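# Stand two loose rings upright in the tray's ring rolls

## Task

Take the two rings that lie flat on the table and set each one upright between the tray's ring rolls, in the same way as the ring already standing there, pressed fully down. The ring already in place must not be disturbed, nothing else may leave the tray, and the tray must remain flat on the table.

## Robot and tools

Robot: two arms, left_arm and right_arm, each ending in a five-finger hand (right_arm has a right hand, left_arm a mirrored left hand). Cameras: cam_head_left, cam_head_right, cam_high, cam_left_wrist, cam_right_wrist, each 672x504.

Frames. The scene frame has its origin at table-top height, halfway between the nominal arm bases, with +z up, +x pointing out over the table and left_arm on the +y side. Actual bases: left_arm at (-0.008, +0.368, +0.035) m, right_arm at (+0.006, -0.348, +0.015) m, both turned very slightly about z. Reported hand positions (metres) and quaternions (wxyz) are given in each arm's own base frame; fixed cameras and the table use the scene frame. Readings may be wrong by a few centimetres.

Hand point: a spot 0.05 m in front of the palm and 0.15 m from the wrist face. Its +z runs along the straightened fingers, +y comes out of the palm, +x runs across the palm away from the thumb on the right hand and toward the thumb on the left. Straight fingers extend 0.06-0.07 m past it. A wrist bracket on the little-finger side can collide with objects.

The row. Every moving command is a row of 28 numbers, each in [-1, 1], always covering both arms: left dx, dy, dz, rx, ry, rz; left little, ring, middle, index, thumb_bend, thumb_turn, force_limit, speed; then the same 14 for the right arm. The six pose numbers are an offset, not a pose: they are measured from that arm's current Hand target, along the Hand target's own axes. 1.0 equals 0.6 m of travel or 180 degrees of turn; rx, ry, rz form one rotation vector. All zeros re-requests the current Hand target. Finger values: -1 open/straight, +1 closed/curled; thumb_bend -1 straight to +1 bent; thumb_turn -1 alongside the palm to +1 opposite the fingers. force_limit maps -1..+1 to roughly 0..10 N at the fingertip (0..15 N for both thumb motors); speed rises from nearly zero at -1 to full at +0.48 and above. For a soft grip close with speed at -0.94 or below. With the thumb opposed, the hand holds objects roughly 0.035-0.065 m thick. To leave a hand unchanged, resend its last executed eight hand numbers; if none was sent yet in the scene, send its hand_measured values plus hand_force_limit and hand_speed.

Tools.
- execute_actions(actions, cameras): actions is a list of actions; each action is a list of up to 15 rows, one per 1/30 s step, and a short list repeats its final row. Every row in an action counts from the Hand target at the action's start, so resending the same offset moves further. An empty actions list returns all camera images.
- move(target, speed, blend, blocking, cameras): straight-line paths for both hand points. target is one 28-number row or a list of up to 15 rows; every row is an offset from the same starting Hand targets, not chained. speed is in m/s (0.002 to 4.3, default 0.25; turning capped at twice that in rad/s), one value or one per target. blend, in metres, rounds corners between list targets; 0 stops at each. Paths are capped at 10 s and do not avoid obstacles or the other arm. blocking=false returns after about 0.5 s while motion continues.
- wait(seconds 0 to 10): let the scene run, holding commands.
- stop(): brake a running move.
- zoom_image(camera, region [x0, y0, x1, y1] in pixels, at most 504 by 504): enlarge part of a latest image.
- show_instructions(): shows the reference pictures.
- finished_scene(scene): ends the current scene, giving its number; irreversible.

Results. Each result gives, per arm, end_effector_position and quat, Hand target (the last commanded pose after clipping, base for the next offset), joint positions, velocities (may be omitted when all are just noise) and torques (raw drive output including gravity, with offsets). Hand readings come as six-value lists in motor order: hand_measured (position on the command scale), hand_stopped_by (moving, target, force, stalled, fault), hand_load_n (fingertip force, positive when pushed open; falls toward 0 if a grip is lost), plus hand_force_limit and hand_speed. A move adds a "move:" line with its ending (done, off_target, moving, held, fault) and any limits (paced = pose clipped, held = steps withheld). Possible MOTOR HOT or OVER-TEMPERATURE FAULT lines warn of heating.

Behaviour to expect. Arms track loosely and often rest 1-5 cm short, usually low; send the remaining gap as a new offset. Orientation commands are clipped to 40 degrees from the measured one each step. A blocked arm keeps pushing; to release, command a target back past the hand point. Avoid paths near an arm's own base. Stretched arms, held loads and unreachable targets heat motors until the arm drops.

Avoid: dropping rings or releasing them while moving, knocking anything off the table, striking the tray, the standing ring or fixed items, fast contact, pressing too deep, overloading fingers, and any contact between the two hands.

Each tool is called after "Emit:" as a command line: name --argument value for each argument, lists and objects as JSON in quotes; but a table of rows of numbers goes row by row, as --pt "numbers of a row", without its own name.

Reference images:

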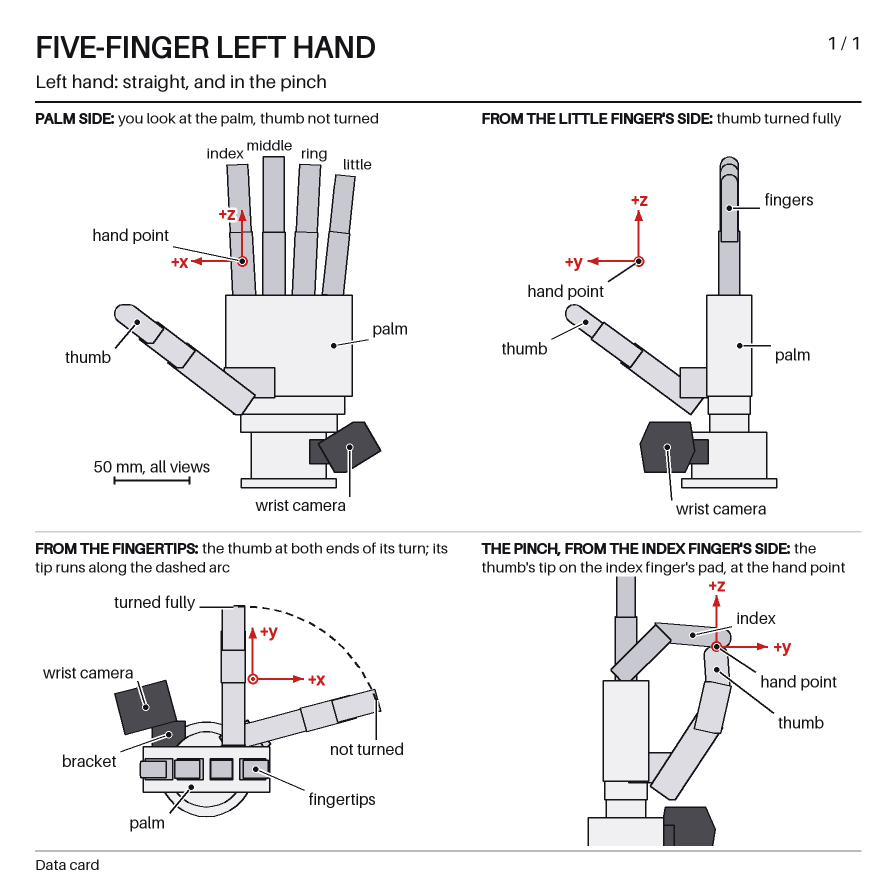

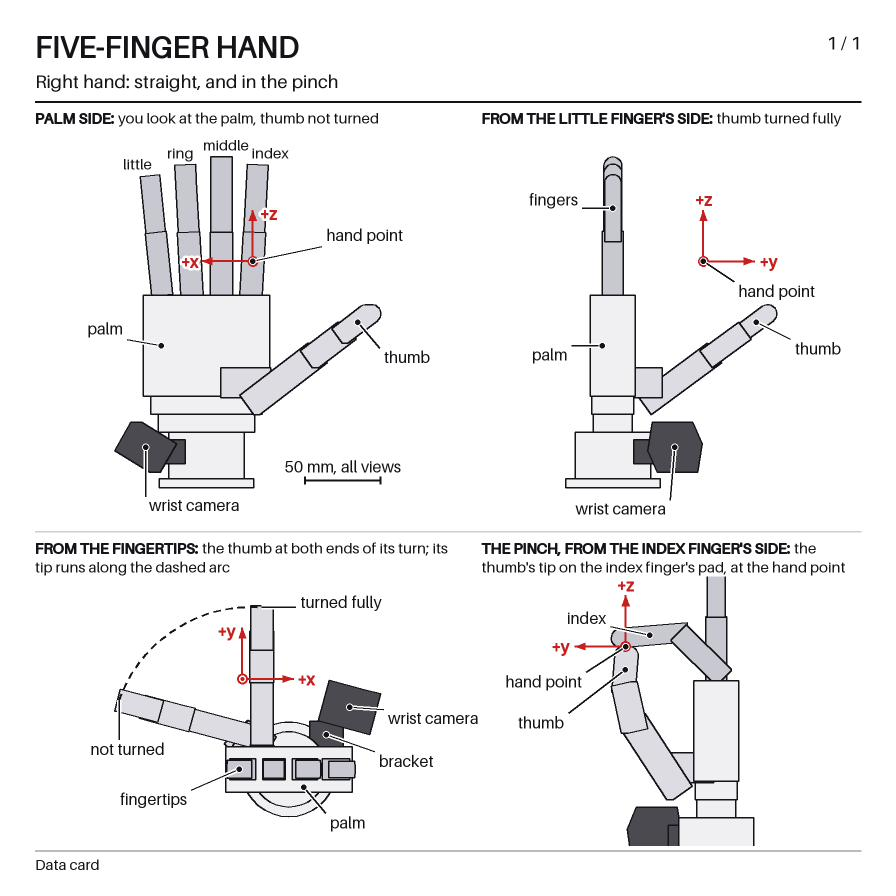

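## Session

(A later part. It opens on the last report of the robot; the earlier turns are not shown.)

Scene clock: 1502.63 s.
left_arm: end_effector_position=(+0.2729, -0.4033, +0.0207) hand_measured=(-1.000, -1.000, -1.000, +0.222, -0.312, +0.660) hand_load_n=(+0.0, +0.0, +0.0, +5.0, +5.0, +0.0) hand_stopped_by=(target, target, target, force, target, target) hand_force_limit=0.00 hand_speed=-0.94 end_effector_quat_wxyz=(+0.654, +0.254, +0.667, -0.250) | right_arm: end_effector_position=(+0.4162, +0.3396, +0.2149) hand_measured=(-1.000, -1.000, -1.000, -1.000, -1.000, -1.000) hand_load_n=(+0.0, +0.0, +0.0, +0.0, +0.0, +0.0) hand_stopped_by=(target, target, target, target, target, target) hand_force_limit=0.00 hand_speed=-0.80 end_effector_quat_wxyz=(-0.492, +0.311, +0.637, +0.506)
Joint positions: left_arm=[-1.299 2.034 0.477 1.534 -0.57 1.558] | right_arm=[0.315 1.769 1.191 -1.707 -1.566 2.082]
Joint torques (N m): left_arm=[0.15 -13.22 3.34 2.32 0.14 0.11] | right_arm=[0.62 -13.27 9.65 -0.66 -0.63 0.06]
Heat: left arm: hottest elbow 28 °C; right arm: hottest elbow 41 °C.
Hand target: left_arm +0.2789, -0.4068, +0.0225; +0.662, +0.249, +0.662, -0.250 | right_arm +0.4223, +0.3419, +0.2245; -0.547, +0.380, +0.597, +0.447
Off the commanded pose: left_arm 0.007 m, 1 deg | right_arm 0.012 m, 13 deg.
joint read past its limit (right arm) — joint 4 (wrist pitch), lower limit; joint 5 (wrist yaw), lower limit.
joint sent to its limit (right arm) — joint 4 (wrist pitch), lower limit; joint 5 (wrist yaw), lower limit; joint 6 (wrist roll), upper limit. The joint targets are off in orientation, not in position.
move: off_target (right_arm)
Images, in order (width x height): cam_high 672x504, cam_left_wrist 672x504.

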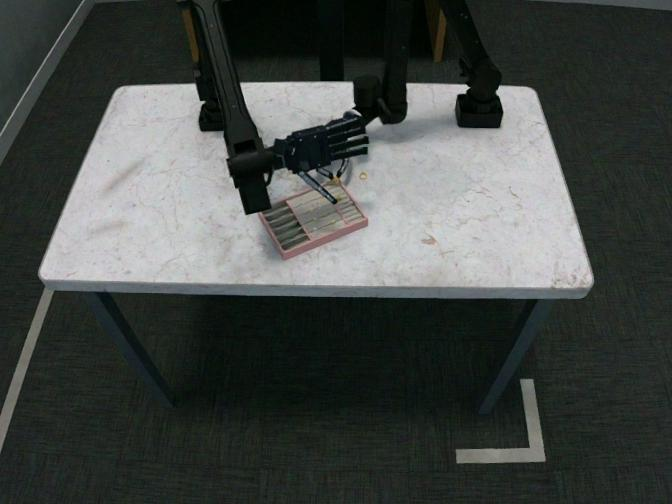

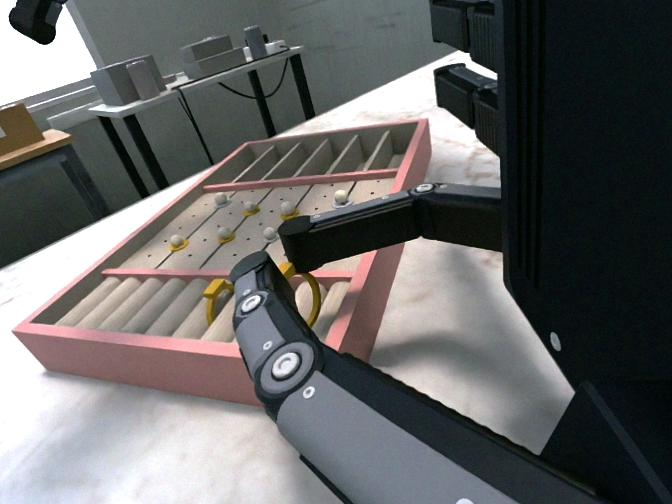

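Emit:
move --target '[0,0.0014,0.0096,0,0,0,-1,-1,-1,0.3,-0.31,0.66,0.0,-0.94,0,0,0,0,0,0,-1,-1,-1,-1,-1,-1,0,-0.8]' --speed 0.05 --cameras '["cam_left_wrist", "cam_high", "cam_head_left"]'

Emit:
zoom_image --camera "cam_high" --region '[322, 165, 352, 195]'

Emit:
zoom_image --camera "cam_left_wrist" --region '[250, 240, 390, 380]'

Emit:
zoom_image --camera "cam_head_left" --region '[285, 300, 320, 340]'

Scene clock: 1509.97 s.
left_arm: end_effector_position=(+0.2775, -0.4065, +0.0229) hand_measured=(-1.000, -1.000, -1.000, +0.222, -0.312, +0.660) hand_load_n=(+0.0, +0.0, +0.0, +5.0, +5.5, -0.5) hand_stopped_by=(target, target, target, force, target, target) hand_force_limit=0.00 hand_speed=-0.94 end_effector_quat_wxyz=(+0.656, +0.251, +0.665, -0.253) | right_arm: end_effector_position=(+0.4162, +0.3396, +0.2149) hand_measured=(-1.000, -1.000, -1.000, -1.000, -1.000, -1.000) hand_load_n=(+0.0, +0.0, +0.0, +0.0, +0.0, +0.0) hand_stopped_by=(target, target, target, target, target, target) hand_force_limit=0.00 hand_speed=-0.80 end_effector_quat_wxyz=(-0.492, +0.311, +0.637, +0.506)
Joint positions: left_arm=[-1.289 2.034 0.487 1.534 -0.56 1.558] | right_arm=[0.315 1.769 1.191 -1.707 -1.566 2.082]
Joint torques (N m): left_arm=[-0.21 -12.86 3.49 1.77 0.17 0.11] | right_arm=[1.14 -13.57 9.68 -0.81 -0.6 0.08]
Heat: left arm: hottest elbow 28 °C; right arm: hottest elbow 41 °C.
Hand target: left_arm +0.2837, -0.4099, +0.0225; +0.661, +0.249, +0.662, -0.250 | right_arm +0.4223, +0.3419, +0.2245; -0.547, +0.380, +0.597, +0.447
Off the commanded pose: left_arm 0.007 m, 1 deg | right_arm 0.012 m, 13 deg.
joint read past its limit (right arm) — joint 4 (wrist pitch), lower limit; joint 5 (wrist yaw), lower limit.
joint sent to its limit (right arm) — joint 4 (wrist pitch), lower limit; joint 5 (wrist yaw), lower limit; joint 6 (wrist roll), upper limit. The joint targets are off in orientation, not in position.
move: off_target (right_arm)
Images, in order (width x height): cam_head_left 672x504, cam_high 672x504, cam_left_wrist 672x504.

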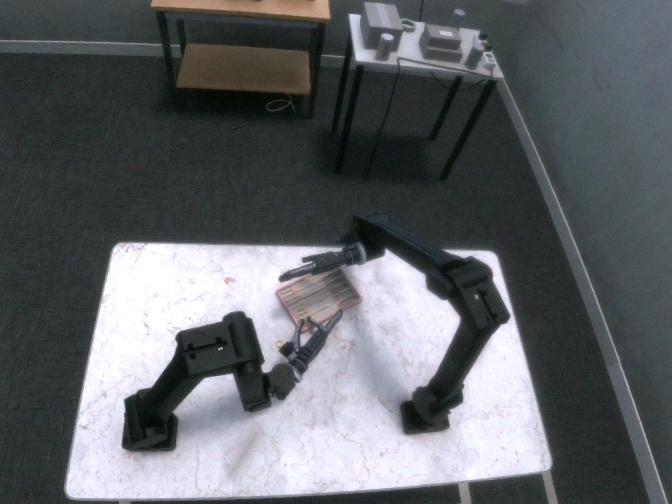

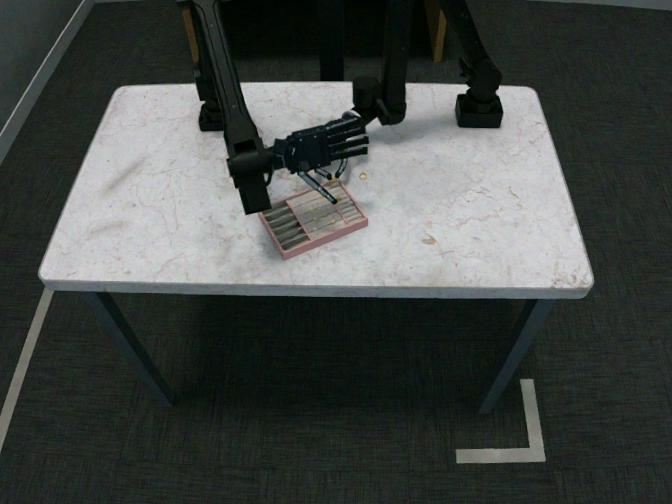

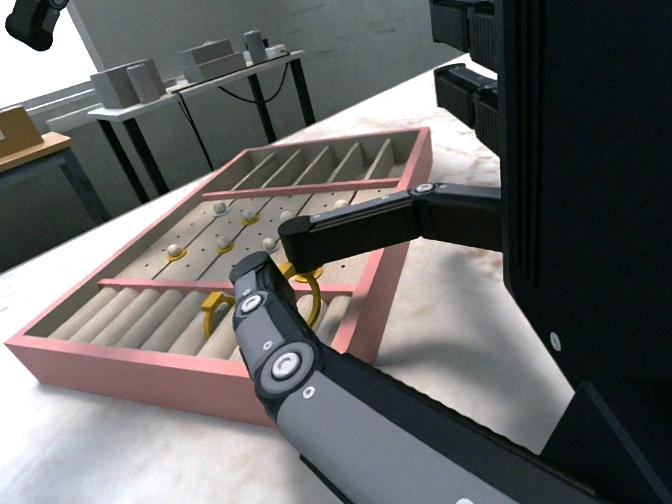

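Scaled by 16.800.

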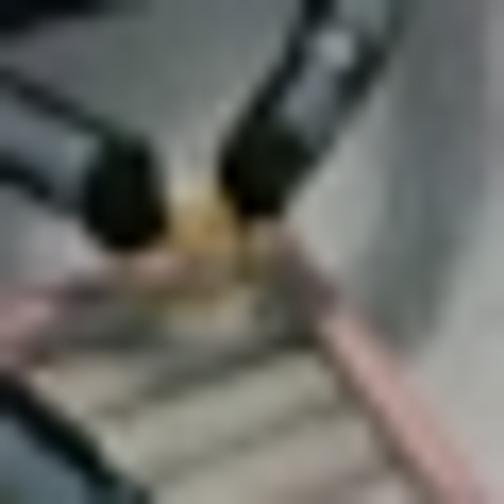

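Scaled by 3.600.

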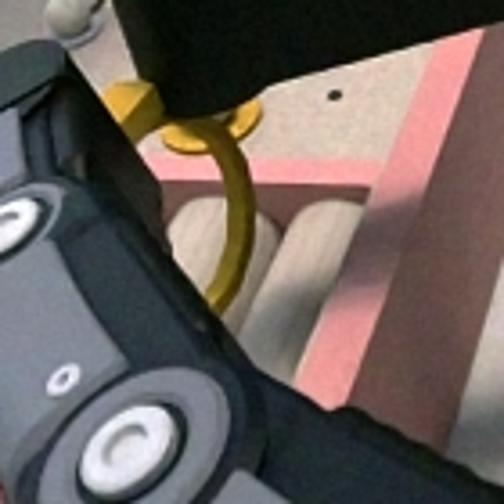

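Scaled by 12.600.

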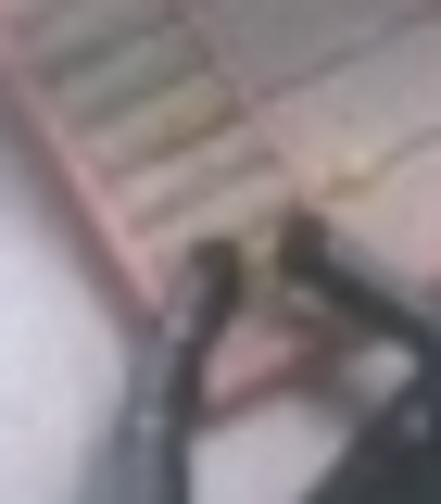

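Emit:
move --target '[0.01,0.0032,0.0013,0,0,0,-1,-1,-1,0.3,-0.31,0.66,0.0,-0.94,0,0,0,0,0,0,-1,-1,-1,-1,-1,-1,0,-0.8]' --speed 0.05 --cameras '["cam_left_wrist", "cam_high", "cam_head_left"]'

Emit:
zoom_image --camera "cam_high" --region '[322, 165, 352, 195]'

Emit:
zoom_image --camera "cam_left_wrist" --region '[250, 240, 390, 380]'

Emit:
zoom_image --camera "cam_head_left" --region '[285, 300, 320, 340]'

Scene clock: 1515.20 s.
left_arm: end_effector_position=(+0.2795, -0.4059, +0.0150) hand_measured=(-1.000, -1.000, -1.000, +0.222, -0.312, +0.660) hand_load_n=(+0.0, +0.0, +0.0, +5.0, +5.0, +0.0) hand_stopped_by=(target, target, target, force, target, target) hand_force_limit=0.00 hand_speed=-0.94 end_effector_quat_wxyz=(+0.654, +0.254, +0.667, -0.250) | right_arm: end_effector_position=(+0.4162, +0.3396, +0.2149) hand_measured=(-1.000, -1.000, -1.000, -1.000, -1.000, -1.000) hand_load_n=(+0.0, +0.0, +0.0, +0.0, +0.0, +0.0) hand_stopped_by=(target, target, target, target, target, target) hand_force_limit=0.00 hand_speed=-0.80 end_effector_quat_wxyz=(-0.492, +0.311, +0.637, +0.506)
Joint positions: left_arm=[-1.282 2.057 0.493 1.541 -0.554 1.558] | right_arm=[0.315 1.769 1.191 -1.707 -1.566 2.082]
Joint torques (N m): left_arm=[-0.32 -13.1 3.22 2.44 0.17 0.11] | right_arm=[0.97 -13.57 9.59 -0.77 -0.63 0.05]
Heat: left arm: hottest elbow 28 °C; right arm: hottest elbow 41 °C.
Hand target: left_arm +0.2857, -0.4090, +0.0166; +0.662, +0.249, +0.662, -0.250 | right_arm +0.4223, +0.3419, +0.2245; -0.547, +0.380, +0.597, +0.447
Off the commanded pose: left_arm 0.007 m, 1 deg | right_arm 0.012 m, 13 deg.
joint read past its limit (right arm) — joint 4 (wrist pitch), lower limit; joint 5 (wrist yaw), lower limit.
joint sent to its limit (left arm) — joint 4 (wrist pitch), upper limit. The joint targets still meet the commanded pose.
joint sent to its limit (right arm) — joint 4 (wrist pitch), lower limit; joint 5 (wrist yaw), lower limit; joint 6 (wrist roll), upper limit. The joint targets are off in orientation, not in position.
move: off_target (right_arm)
Images, in order (width x height): cam_head_left 672x504, cam_high 672x504, cam_left_wrist 672x504.

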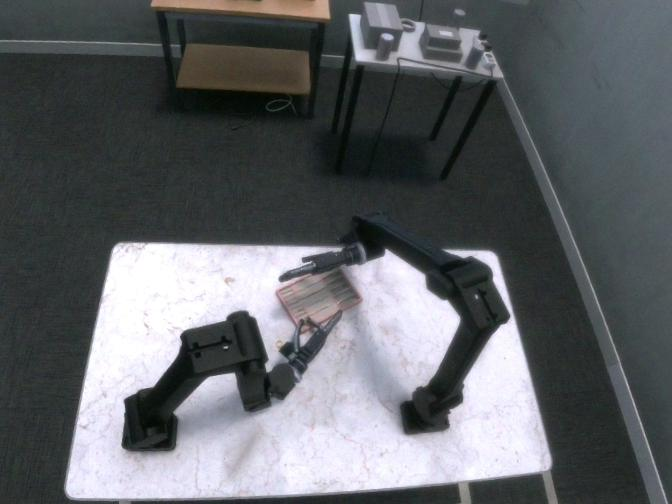

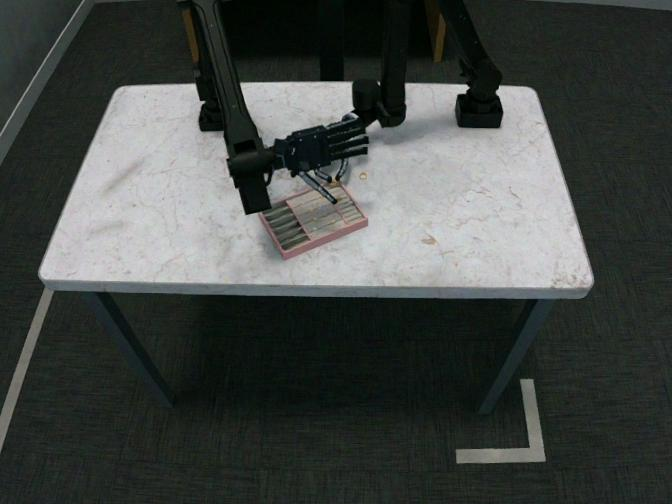

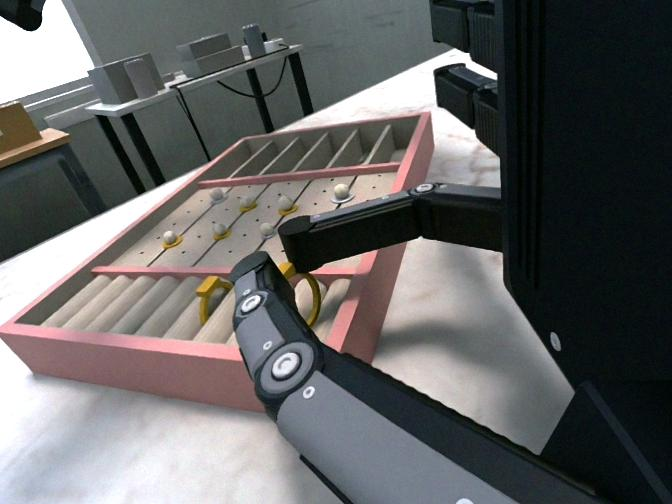

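Scaled by 16.800.

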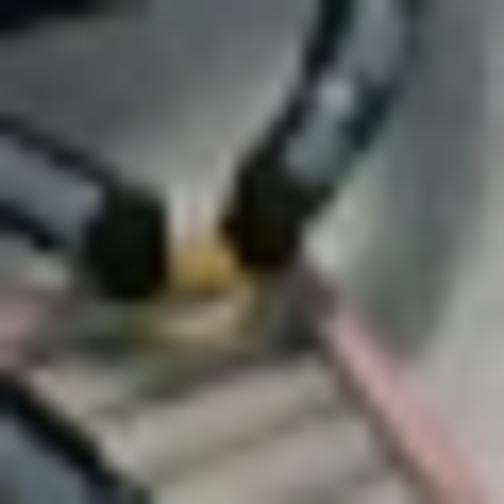

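Scaled by 3.600.

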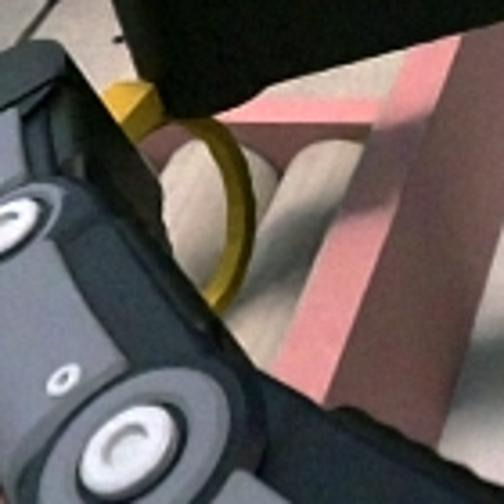

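Scaled by 12.600.

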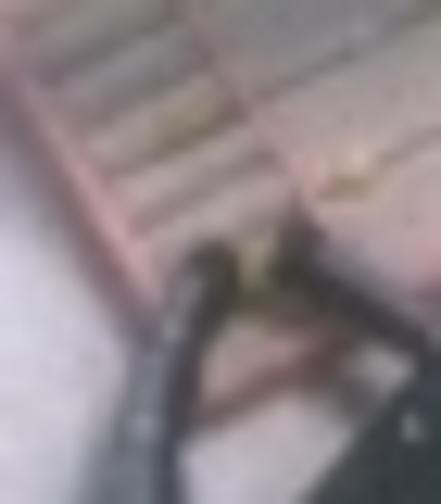

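Emit:
move --target '[0,0.0069,0.0028,0,0,0,-1,-1,-1,0.3,-0.31,0.66,0.0,-0.94,0,0,0,0,0,0,-1,-1,-1,-1,-1,-1,0,-0.8]' --speed 0.05 --cameras '["cam_left_wrist", "cam_high"]'

Emit:
zoom_image --camera "cam_high" --region '[322, 165, 352, 195]'

Emit:
zoom_image --camera "cam_left_wrist" --region '[250, 240, 390, 380]'

Scene clock: 1526.07 s.
left_arm: end_effector_position=(+0.2837, -0.4046, +0.0150) hand_measured=(-1.000, -1.000, -1.000, +0.222, -0.312, +0.660) hand_load_n=(+0.0, +0.0, +0.0, +5.5, +5.5, +0.0) hand_stopped_by=(target, target, target, force, target, target) hand_force_limit=0.00 hand_speed=-0.94 end_effector_quat_wxyz=(+0.654, +0.254, +0.667, -0.250) | right_arm: end_effector_position=(+0.4162, +0.3396, +0.2149) hand_measured=(-1.000, -1.000, -1.000, -1.000, -1.000, -1.000) hand_load_n=(+0.0, +0.0, +0.0, +0.0, +0.0, +0.0) hand_stopped_by=(target, target, target, target, target, target) hand_force_limit=0.00 hand_speed=-0.80 end_effector_quat_wxyz=(-0.492, +0.311, +0.637, +0.506)
Joint positions: left_arm=[-1.269 2.057 0.493 1.541 -0.541 1.558] | right_arm=[0.315 1.769 1.191 -1.707 -1.566 2.082]
Joint torques (N m): left_arm=[0.5 -13.92 3.26 2.58 0.14 0.09] | right_arm=[0.56 -13.8 9.76 -0.8 -0.66 0.08]
Heat: left arm: hottest elbow 28 °C; right arm: hottest elbow 41 °C.
Hand target: left_arm +0.2896, -0.4070, +0.0166; +0.662, +0.249, +0.662, -0.250 | right_arm +0.4223, +0.3419, +0.2245; -0.547, +0.380, +0.597, +0.447
Off the commanded pose: left_arm 0.007 m, 1 deg | right_arm 0.012 m, 13 deg.
joint read past its limit (right arm) — joint 4 (wrist pitch), lower limit; joint 5 (wrist yaw), lower limit.
joint sent to its limit (left arm) — joint 4 (wrist pitch), upper limit. The joint targets still meet the commanded pose.
joint sent to its limit (right arm) — joint 4 (wrist pitch), lower limit; joint 5 (wrist yaw), lower limit; joint 6 (wrist roll), upper limit. The joint targets are off in orientation, not in position.
move: off_target (right_arm)
Images, in order (width x height): cam_high 672x504, cam_left_wrist 672x504.

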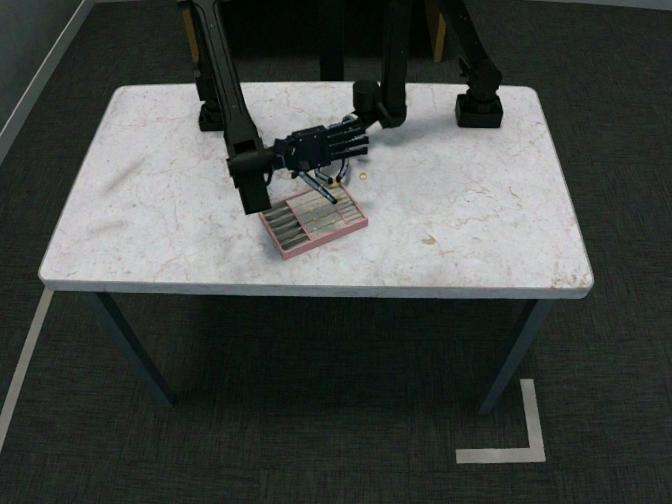

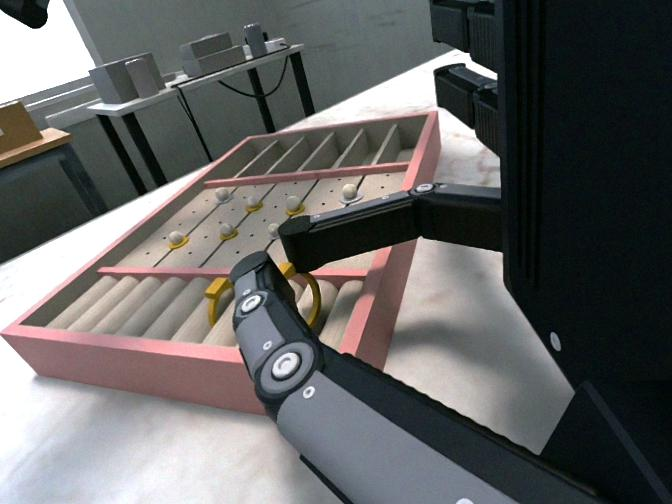

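Scaled by 16.800.

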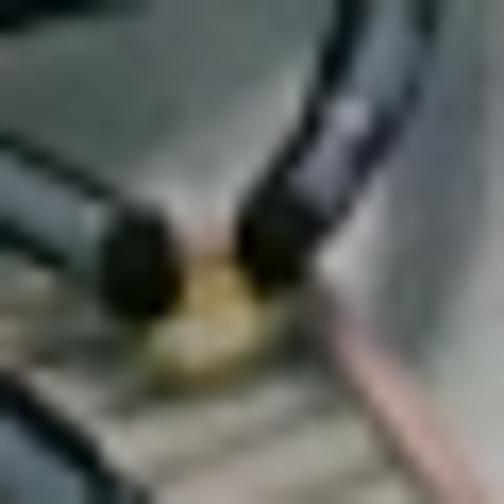

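Scaled by 3.600.

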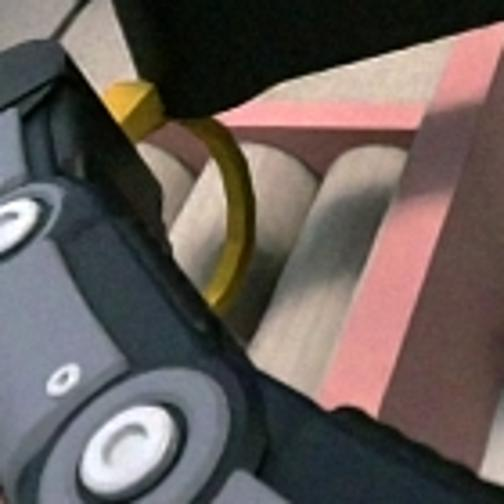

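Emit:
move --target '[0.0083,0,0,0,0,0,-1,-1,-1,0.3,-0.31,0.66,0.0,-0.94,0,0,0,0,0,0,-1,-1,-1,-1,-1,-1,0,-0.8]' --speed 0.04 --cameras '["cam_left_wrist", "cam_high"]'

Emit:
zoom_image --camera "cam_high" --region '[322, 165, 352, 195]'

Emit:
zoom_image --camera "cam_left_wrist" --region '[250, 240, 390, 380]'

Scene clock: 1529.70 s.
left_arm: end_effector_position=(+0.2833, -0.4034, +0.0105) hand_measured=(-1.000, -1.000, -1.000, +0.222, -0.312, +0.660) hand_load_n=(+0.5, +0.0, +0.0, +5.0, +5.0, +0.0) hand_stopped_by=(target, target, target, force, target, target) hand_force_limit=0.00 hand_speed=-0.94 end_effector_quat_wxyz=(+0.652, +0.257, +0.670, -0.247) | right_arm: end_effector_position=(+0.4162, +0.3396, +0.2149) hand_measured=(-1.000, -1.000, -1.000, -1.000, -1.000, -1.000) hand_load_n=(+0.0, +0.0, +0.0, +0.0, +0.0, +0.0) hand_stopped_by=(target, target, target, target, target, target) hand_force_limit=0.00 hand_speed=-0.80 end_effector_quat_wxyz=(-0.492, +0.311, +0.637, +0.506)
Joint positions: left_arm=[-1.269 2.067 0.493 1.541 -0.541 1.558] | right_arm=[0.315 1.769 1.191 -1.707 -1.566 2.082]
Joint torques (N m): left_arm=[0.21 -13.68 3.56 2.37 0.07 0.07] | right_arm=[0.91 -13.51 9.63 -0.79 -0.67 0.09]
Heat: left arm: hottest elbow 28 °C; right arm: hottest elbow 41 °C.
Hand target: left_arm +0.2895, -0.4070, +0.0116; +0.662, +0.249, +0.662, -0.250 | right_arm +0.4223, +0.3419, +0.2245; -0.547, +0.380, +0.597, +0.447
Off the commanded pose: left_arm 0.007 m, 2 deg | right_arm 0.012 m, 13 deg.
joint read past its limit (right arm) — joint 4 (wrist pitch), lower limit; joint 5 (wrist yaw), lower limit.
joint sent to its limit (left arm) — joint 4 (wrist pitch), upper limit. The joint targets still meet the commanded pose.
joint sent to its limit (right arm) — joint 4 (wrist pitch), lower limit; joint 5 (wrist yaw), lower limit; joint 6 (wrist roll), upper limit. The joint targets are off in orientation, not in position.
move: off_target (right_arm)
Images, in order (width x height): cam_high 672x504, cam_left_wrist 672x504.

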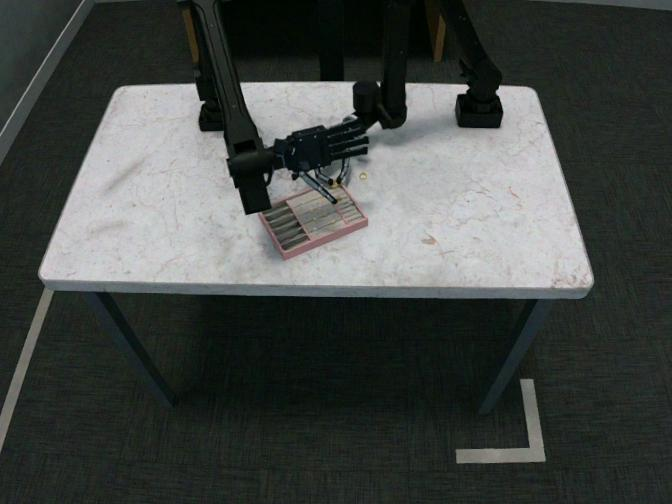

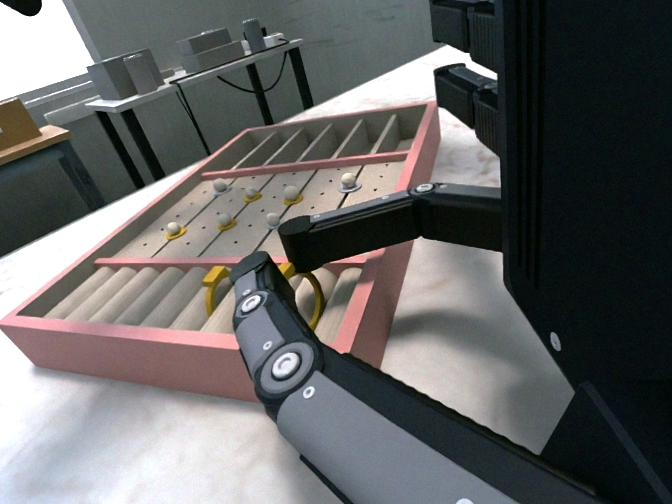

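Scaled by 16.800.

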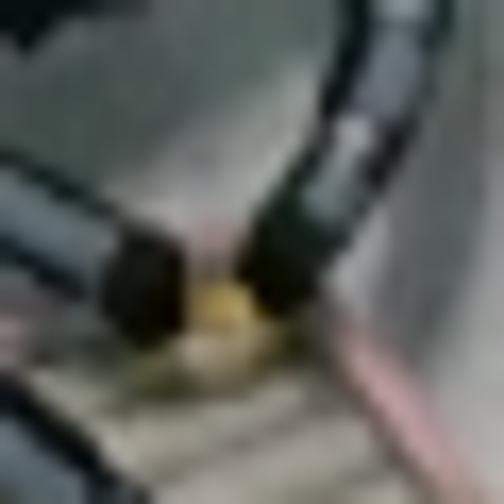

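Scaled by 3.600.

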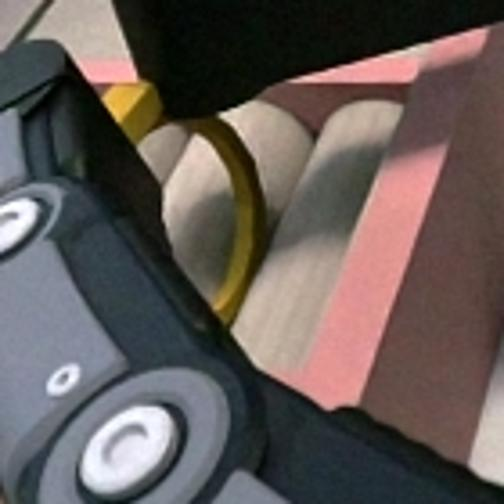

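Emit:
move --target '[0,-0.0092,-0.0039,0,0,0,-1,-1,-1,0.3,-0.31,0.66,0.0,-0.94,0,0,0,0,0,0,-1,-1,-1,-1,-1,-1,0,-0.8]' --speed 0.04 --cameras '["cam_left_wrist", "cam_high"]'

Emit:
zoom_image --camera "cam_high" --region '[322, 165, 352, 195]'

Emit:
zoom_image --camera "cam_left_wrist" --region '[250, 240, 390, 380]'

Scene clock: 1534.40 s.
left_arm: end_effector_position=(+0.2850, -0.4027, +0.0112) hand_measured=(-1.000, -1.000, -1.000, +0.222, -0.312, +0.660) hand_load_n=(+0.0, +0.0, +0.0, +5.5, +5.0, -0.5) hand_stopped_by=(target, target, target, force, target, target) hand_force_limit=0.00 hand_speed=-0.94 end_effector_quat_wxyz=(+0.654, +0.251, +0.670, -0.244) | right_arm: end_effector_position=(+0.4162, +0.3396, +0.2149) hand_measured=(-1.000, -1.000, -1.000, -1.000, -1.000, -1.000) hand_load_n=(+0.0, +0.0, +0.5, +0.0, +0.0, +0.0) hand_stopped_by=(target, target, target, target, target, target) hand_force_limit=0.00 hand_speed=-0.80 end_effector_quat_wxyz=(-0.492, +0.311, +0.637, +0.506)
Joint positions: left_arm=[-1.269 2.068 0.498 1.541 -0.555 1.558] | right_arm=[0.315 1.769 1.191 -1.707 -1.566 2.082]
Joint torques (N m): left_arm=[-1.32 -13.68 3.15 2.3 -0.11 0.06] | right_arm=[0.32 -13.92 9.66 -0.75 -0.66 0.08]
Heat: left arm: hottest elbow 28 °C; right arm: hottest elbow 41 °C.
Hand target: left_arm +0.2841, -0.4097, +0.0116; +0.662, +0.249, +0.662, -0.250 | right_arm +0.4223, +0.3419, +0.2245; -0.547, +0.380, +0.597, +0.447
Off the commanded pose: left_arm 0.007 m, 1 deg | right_arm 0.012 m, 13 deg.
joint read past its limit (right arm) — joint 4 (wrist pitch), lower limit; joint 5 (wrist yaw), lower limit.
joint sent to its limit (left arm) — joint 4 (wrist pitch), upper limit. The joint targets still meet the commanded pose.
joint sent to its limit (right arm) — joint 4 (wrist pitch), lower limit; joint 5 (wrist yaw), lower limit; joint 6 (wrist roll), upper limit. The joint targets are off in orientation, not in position.
move: off_target (right_arm)
Images, in order (width x height): cam_high 672x504, cam_left_wrist 672x504.

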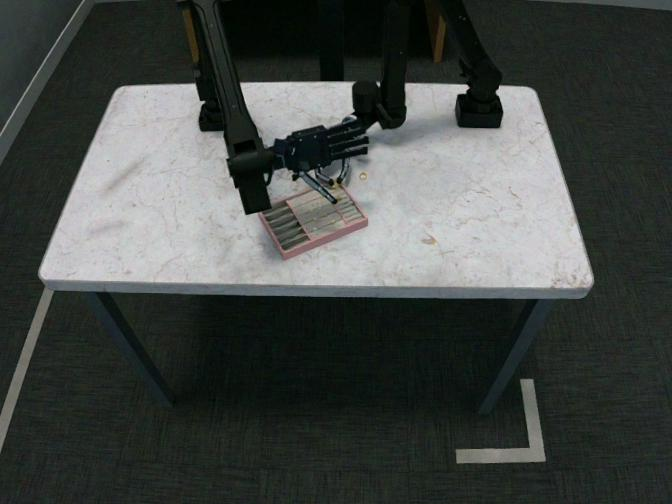

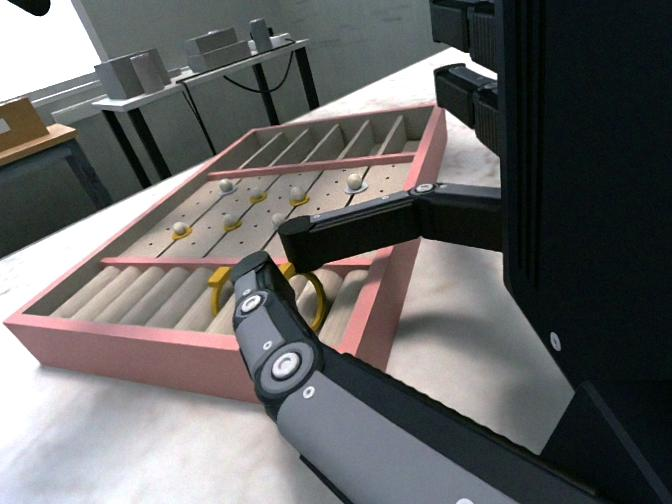

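Scaled by 16.800.

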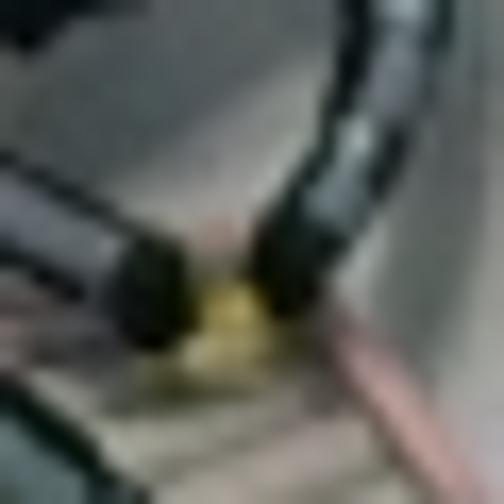

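Scaled by 3.600.

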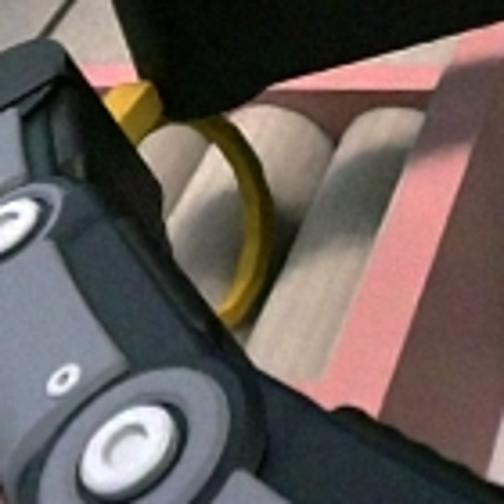

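Emit:
move --target '[0,-0.0077,-0.0032,0,0,0,-1,-1,-1,0.3,-0.31,0.66,0.0,-0.94,0,0,0,0,0,0,-1,-1,-1,-1,-1,-1,0,-0.8]' --speed 0.04 --cameras '["cam_left_wrist", "cam_high"]'

Emit:
zoom_image --camera "cam_left_wrist" --region '[250, 240, 390, 380]'

Scene clock: 1537.47 s.
left_arm: end_effector_position=(+0.2815, -0.4032, +0.0106) hand_measured=(-1.000, -1.000, -1.000, +0.222, -0.312, +0.660) hand_load_n=(+0.0, +0.0, +0.0, +5.0, +5.5, +0.0) hand_stopped_by=(target, target, target, force, target, target) hand_force_limit=0.00 hand_speed=-0.94 end_effector_quat_wxyz=(+0.655, +0.251, +0.671, -0.242) | right_arm: end_effector_position=(+0.4162, +0.3396, +0.2149) hand_measured=(-1.000, -1.000, -1.000, -1.000, -1.000, -1.000) hand_load_n=(+0.0, +0.0, +0.0, +0.0, +0.0, +0.0) hand_stopped_by=(target, target, target, target, target, target) hand_force_limit=0.00 hand_speed=-0.80 end_effector_quat_wxyz=(-0.492, +0.311, +0.637, +0.506)
Joint positions: left_arm=[-1.281 2.069 0.498 1.541 -0.569 1.558] | right_arm=[0.315 1.769 1.191 -1.707 -1.566 2.082]
Joint torques (N m): left_arm=[-2.37 -13.33 3.4 2.37 -0.11 0.12] | right_arm=[0.09 -13.8 9.72 -0.72 -0.65 0.07]
Heat: left arm: hottest elbow 28 °C; right arm: hottest elbow 41 °C.
Hand target: left_arm +0.2797, -0.4118, +0.0115; +0.662, +0.249, +0.662, -0.250 | right_arm +0.4223, +0.3419, +0.2245; -0.547, +0.380, +0.597, +0.447
Off the commanded pose: left_arm 0.009 m, 2 deg | right_arm 0.012 m, 13 deg.
joint read past its limit (right arm) — joint 4 (wrist pitch), lower limit; joint 5 (wrist yaw), lower limit.
joint sent to its limit (left arm) — joint 4 (wrist pitch), upper limit. The joint targets still meet the commanded pose.
joint sent to its limit (right arm) — joint 4 (wrist pitch), lower limit; joint 5 (wrist yaw), lower limit; joint 6 (wrist roll), upper limit. The joint targets are off in orientation, not in position.
move: off_target (right_arm)
Images, in order (width x height): cam_high 672x504, cam_left_wrist 672x504.

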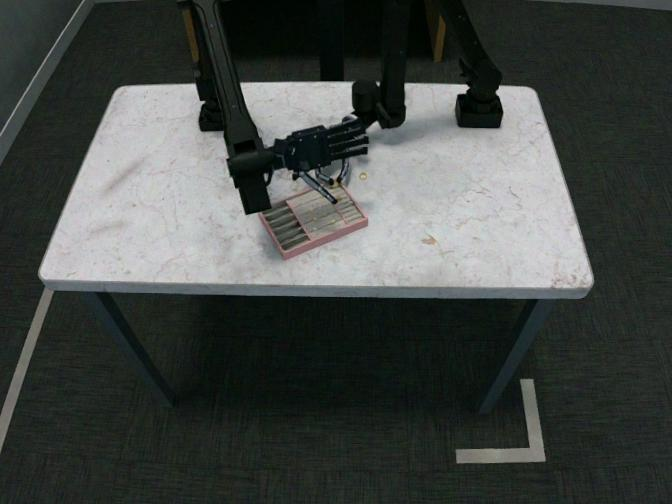

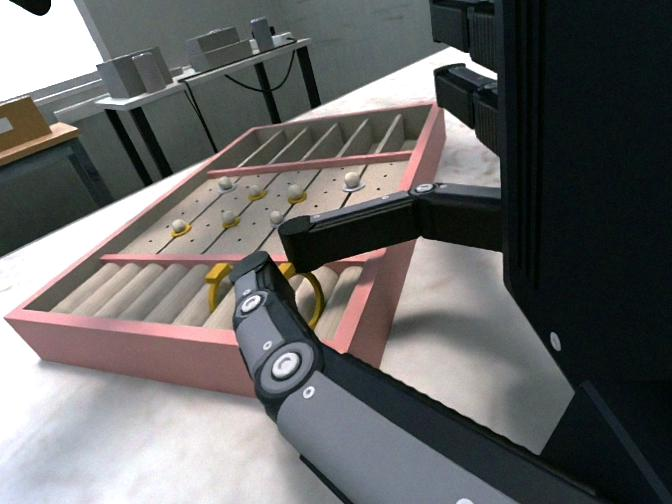

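Scaled by 3.600.

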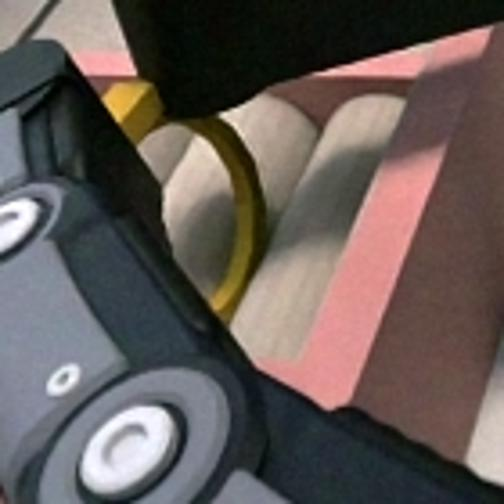

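Emit:
move --target '[0.005,-0.0061,-0.0026,0,0,0,-1,-1,-1,0.3,-0.31,0.66,0.0,-0.94,0,0,0,0,0,0,-1,-1,-1,-1,-1,-1,0,-0.8]' --speed 0.04 --cameras '["cam_left_wrist", "cam_high"]'

Emit:
zoom_image --camera "cam_left_wrist" --region '[250, 240, 390, 380]'

Emit:
zoom_image --camera "cam_high" --region '[322, 165, 352, 195]'

Scene clock: 1540.23 s.
left_arm: end_effector_position=(+0.2787, -0.4053, +0.0085) hand_measured=(-1.000, -1.000, -1.000, +0.222, -0.312, +0.660) hand_load_n=(+0.0, +0.0, +0.0, +5.0, +5.0, -0.5) hand_stopped_by=(target, target, target, force, target, target) hand_force_limit=0.00 hand_speed=-0.94 end_effector_quat_wxyz=(+0.655, +0.250, +0.671, -0.241) | right_arm: end_effector_position=(+0.4162, +0.3396, +0.2149) hand_measured=(-1.000, -1.000, -1.000, -1.000, -1.000, -1.000) hand_load_n=(+0.0, +0.0, +0.0, +0.0, +0.0, +0.0) hand_stopped_by=(target, target, target, target, target, target) hand_force_limit=0.00 hand_speed=-0.80 end_effector_quat_wxyz=(-0.492, +0.311, +0.637, +0.506)
Joint positions: left_arm=[-1.292 2.077 0.504 1.541 -0.582 1.558] | right_arm=[0.315 1.769 1.191 -1.707 -1.566 2.082]
Joint torques (N m): left_arm=[-1.67 -13.33 3.23 2.48 -0.04 0.08] | right_arm=[1.26 -13.92 9.65 -0.87 -0.62 0.11]
Heat: left arm: hottest elbow 27 °C; right arm: hottest elbow 41 °C.
Hand target: left_arm +0.2761, -0.4136, +0.0085; +0.662, +0.249, +0.662, -0.250 | right_arm +0.4223, +0.3419, +0.2245; -0.547, +0.380, +0.597, +0.447
Off the commanded pose: left_arm 0.009 m, 2 deg | right_arm 0.012 m, 13 deg.
joint read past its limit (right arm) — joint 4 (wrist pitch), lower limit; joint 5 (wrist yaw), lower limit.
joint sent to its limit (left arm) — joint 4 (wrist pitch), upper limit. The joint targets still meet the commanded pose.
joint sent to its limit (right arm) — joint 4 (wrist pitch), lower limit; joint 5 (wrist yaw), lower limit; joint 6 (wrist roll), upper limit. The joint targets are off in orientation, not in position.
move: off_target (right_arm)
Images, in order (width x height): cam_high 672x504, cam_left_wrist 672x504.

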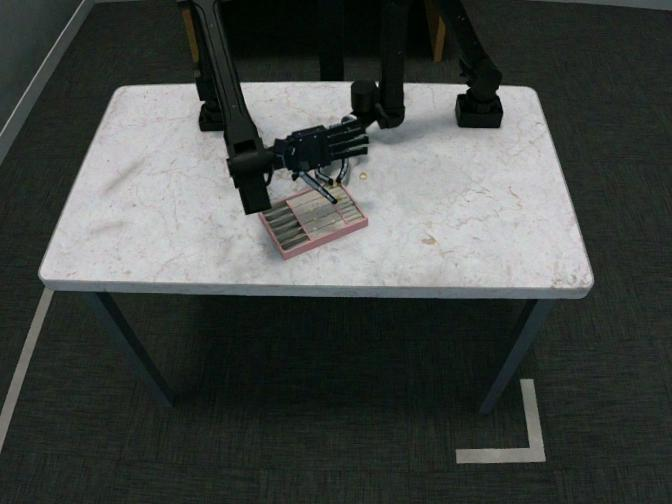

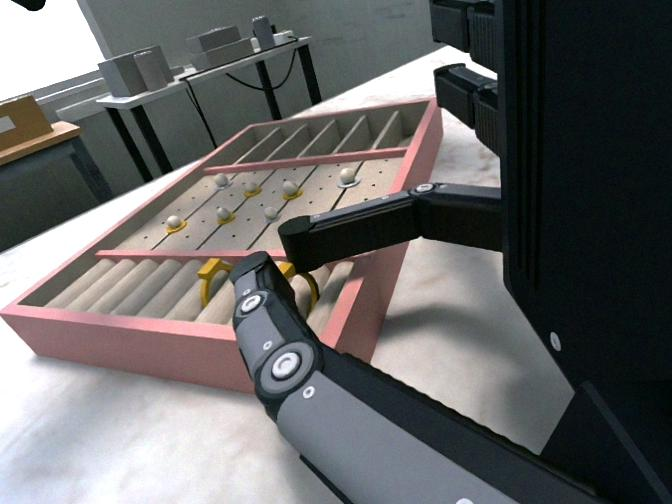

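Scaled by 3.600.

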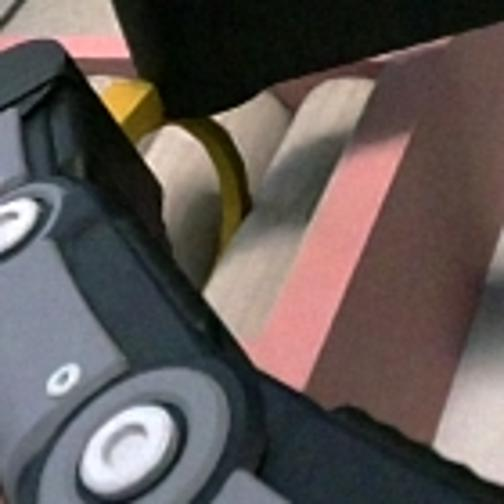

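Scaled by 16.800.

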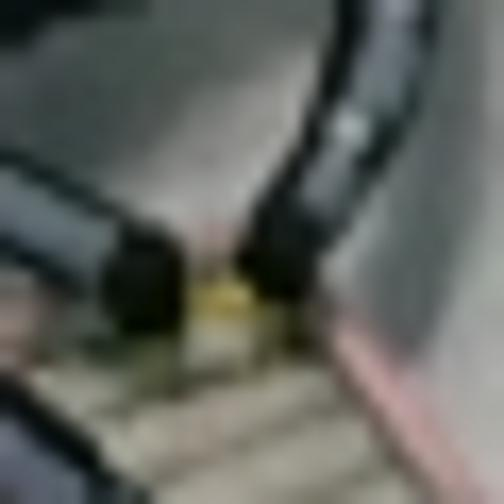

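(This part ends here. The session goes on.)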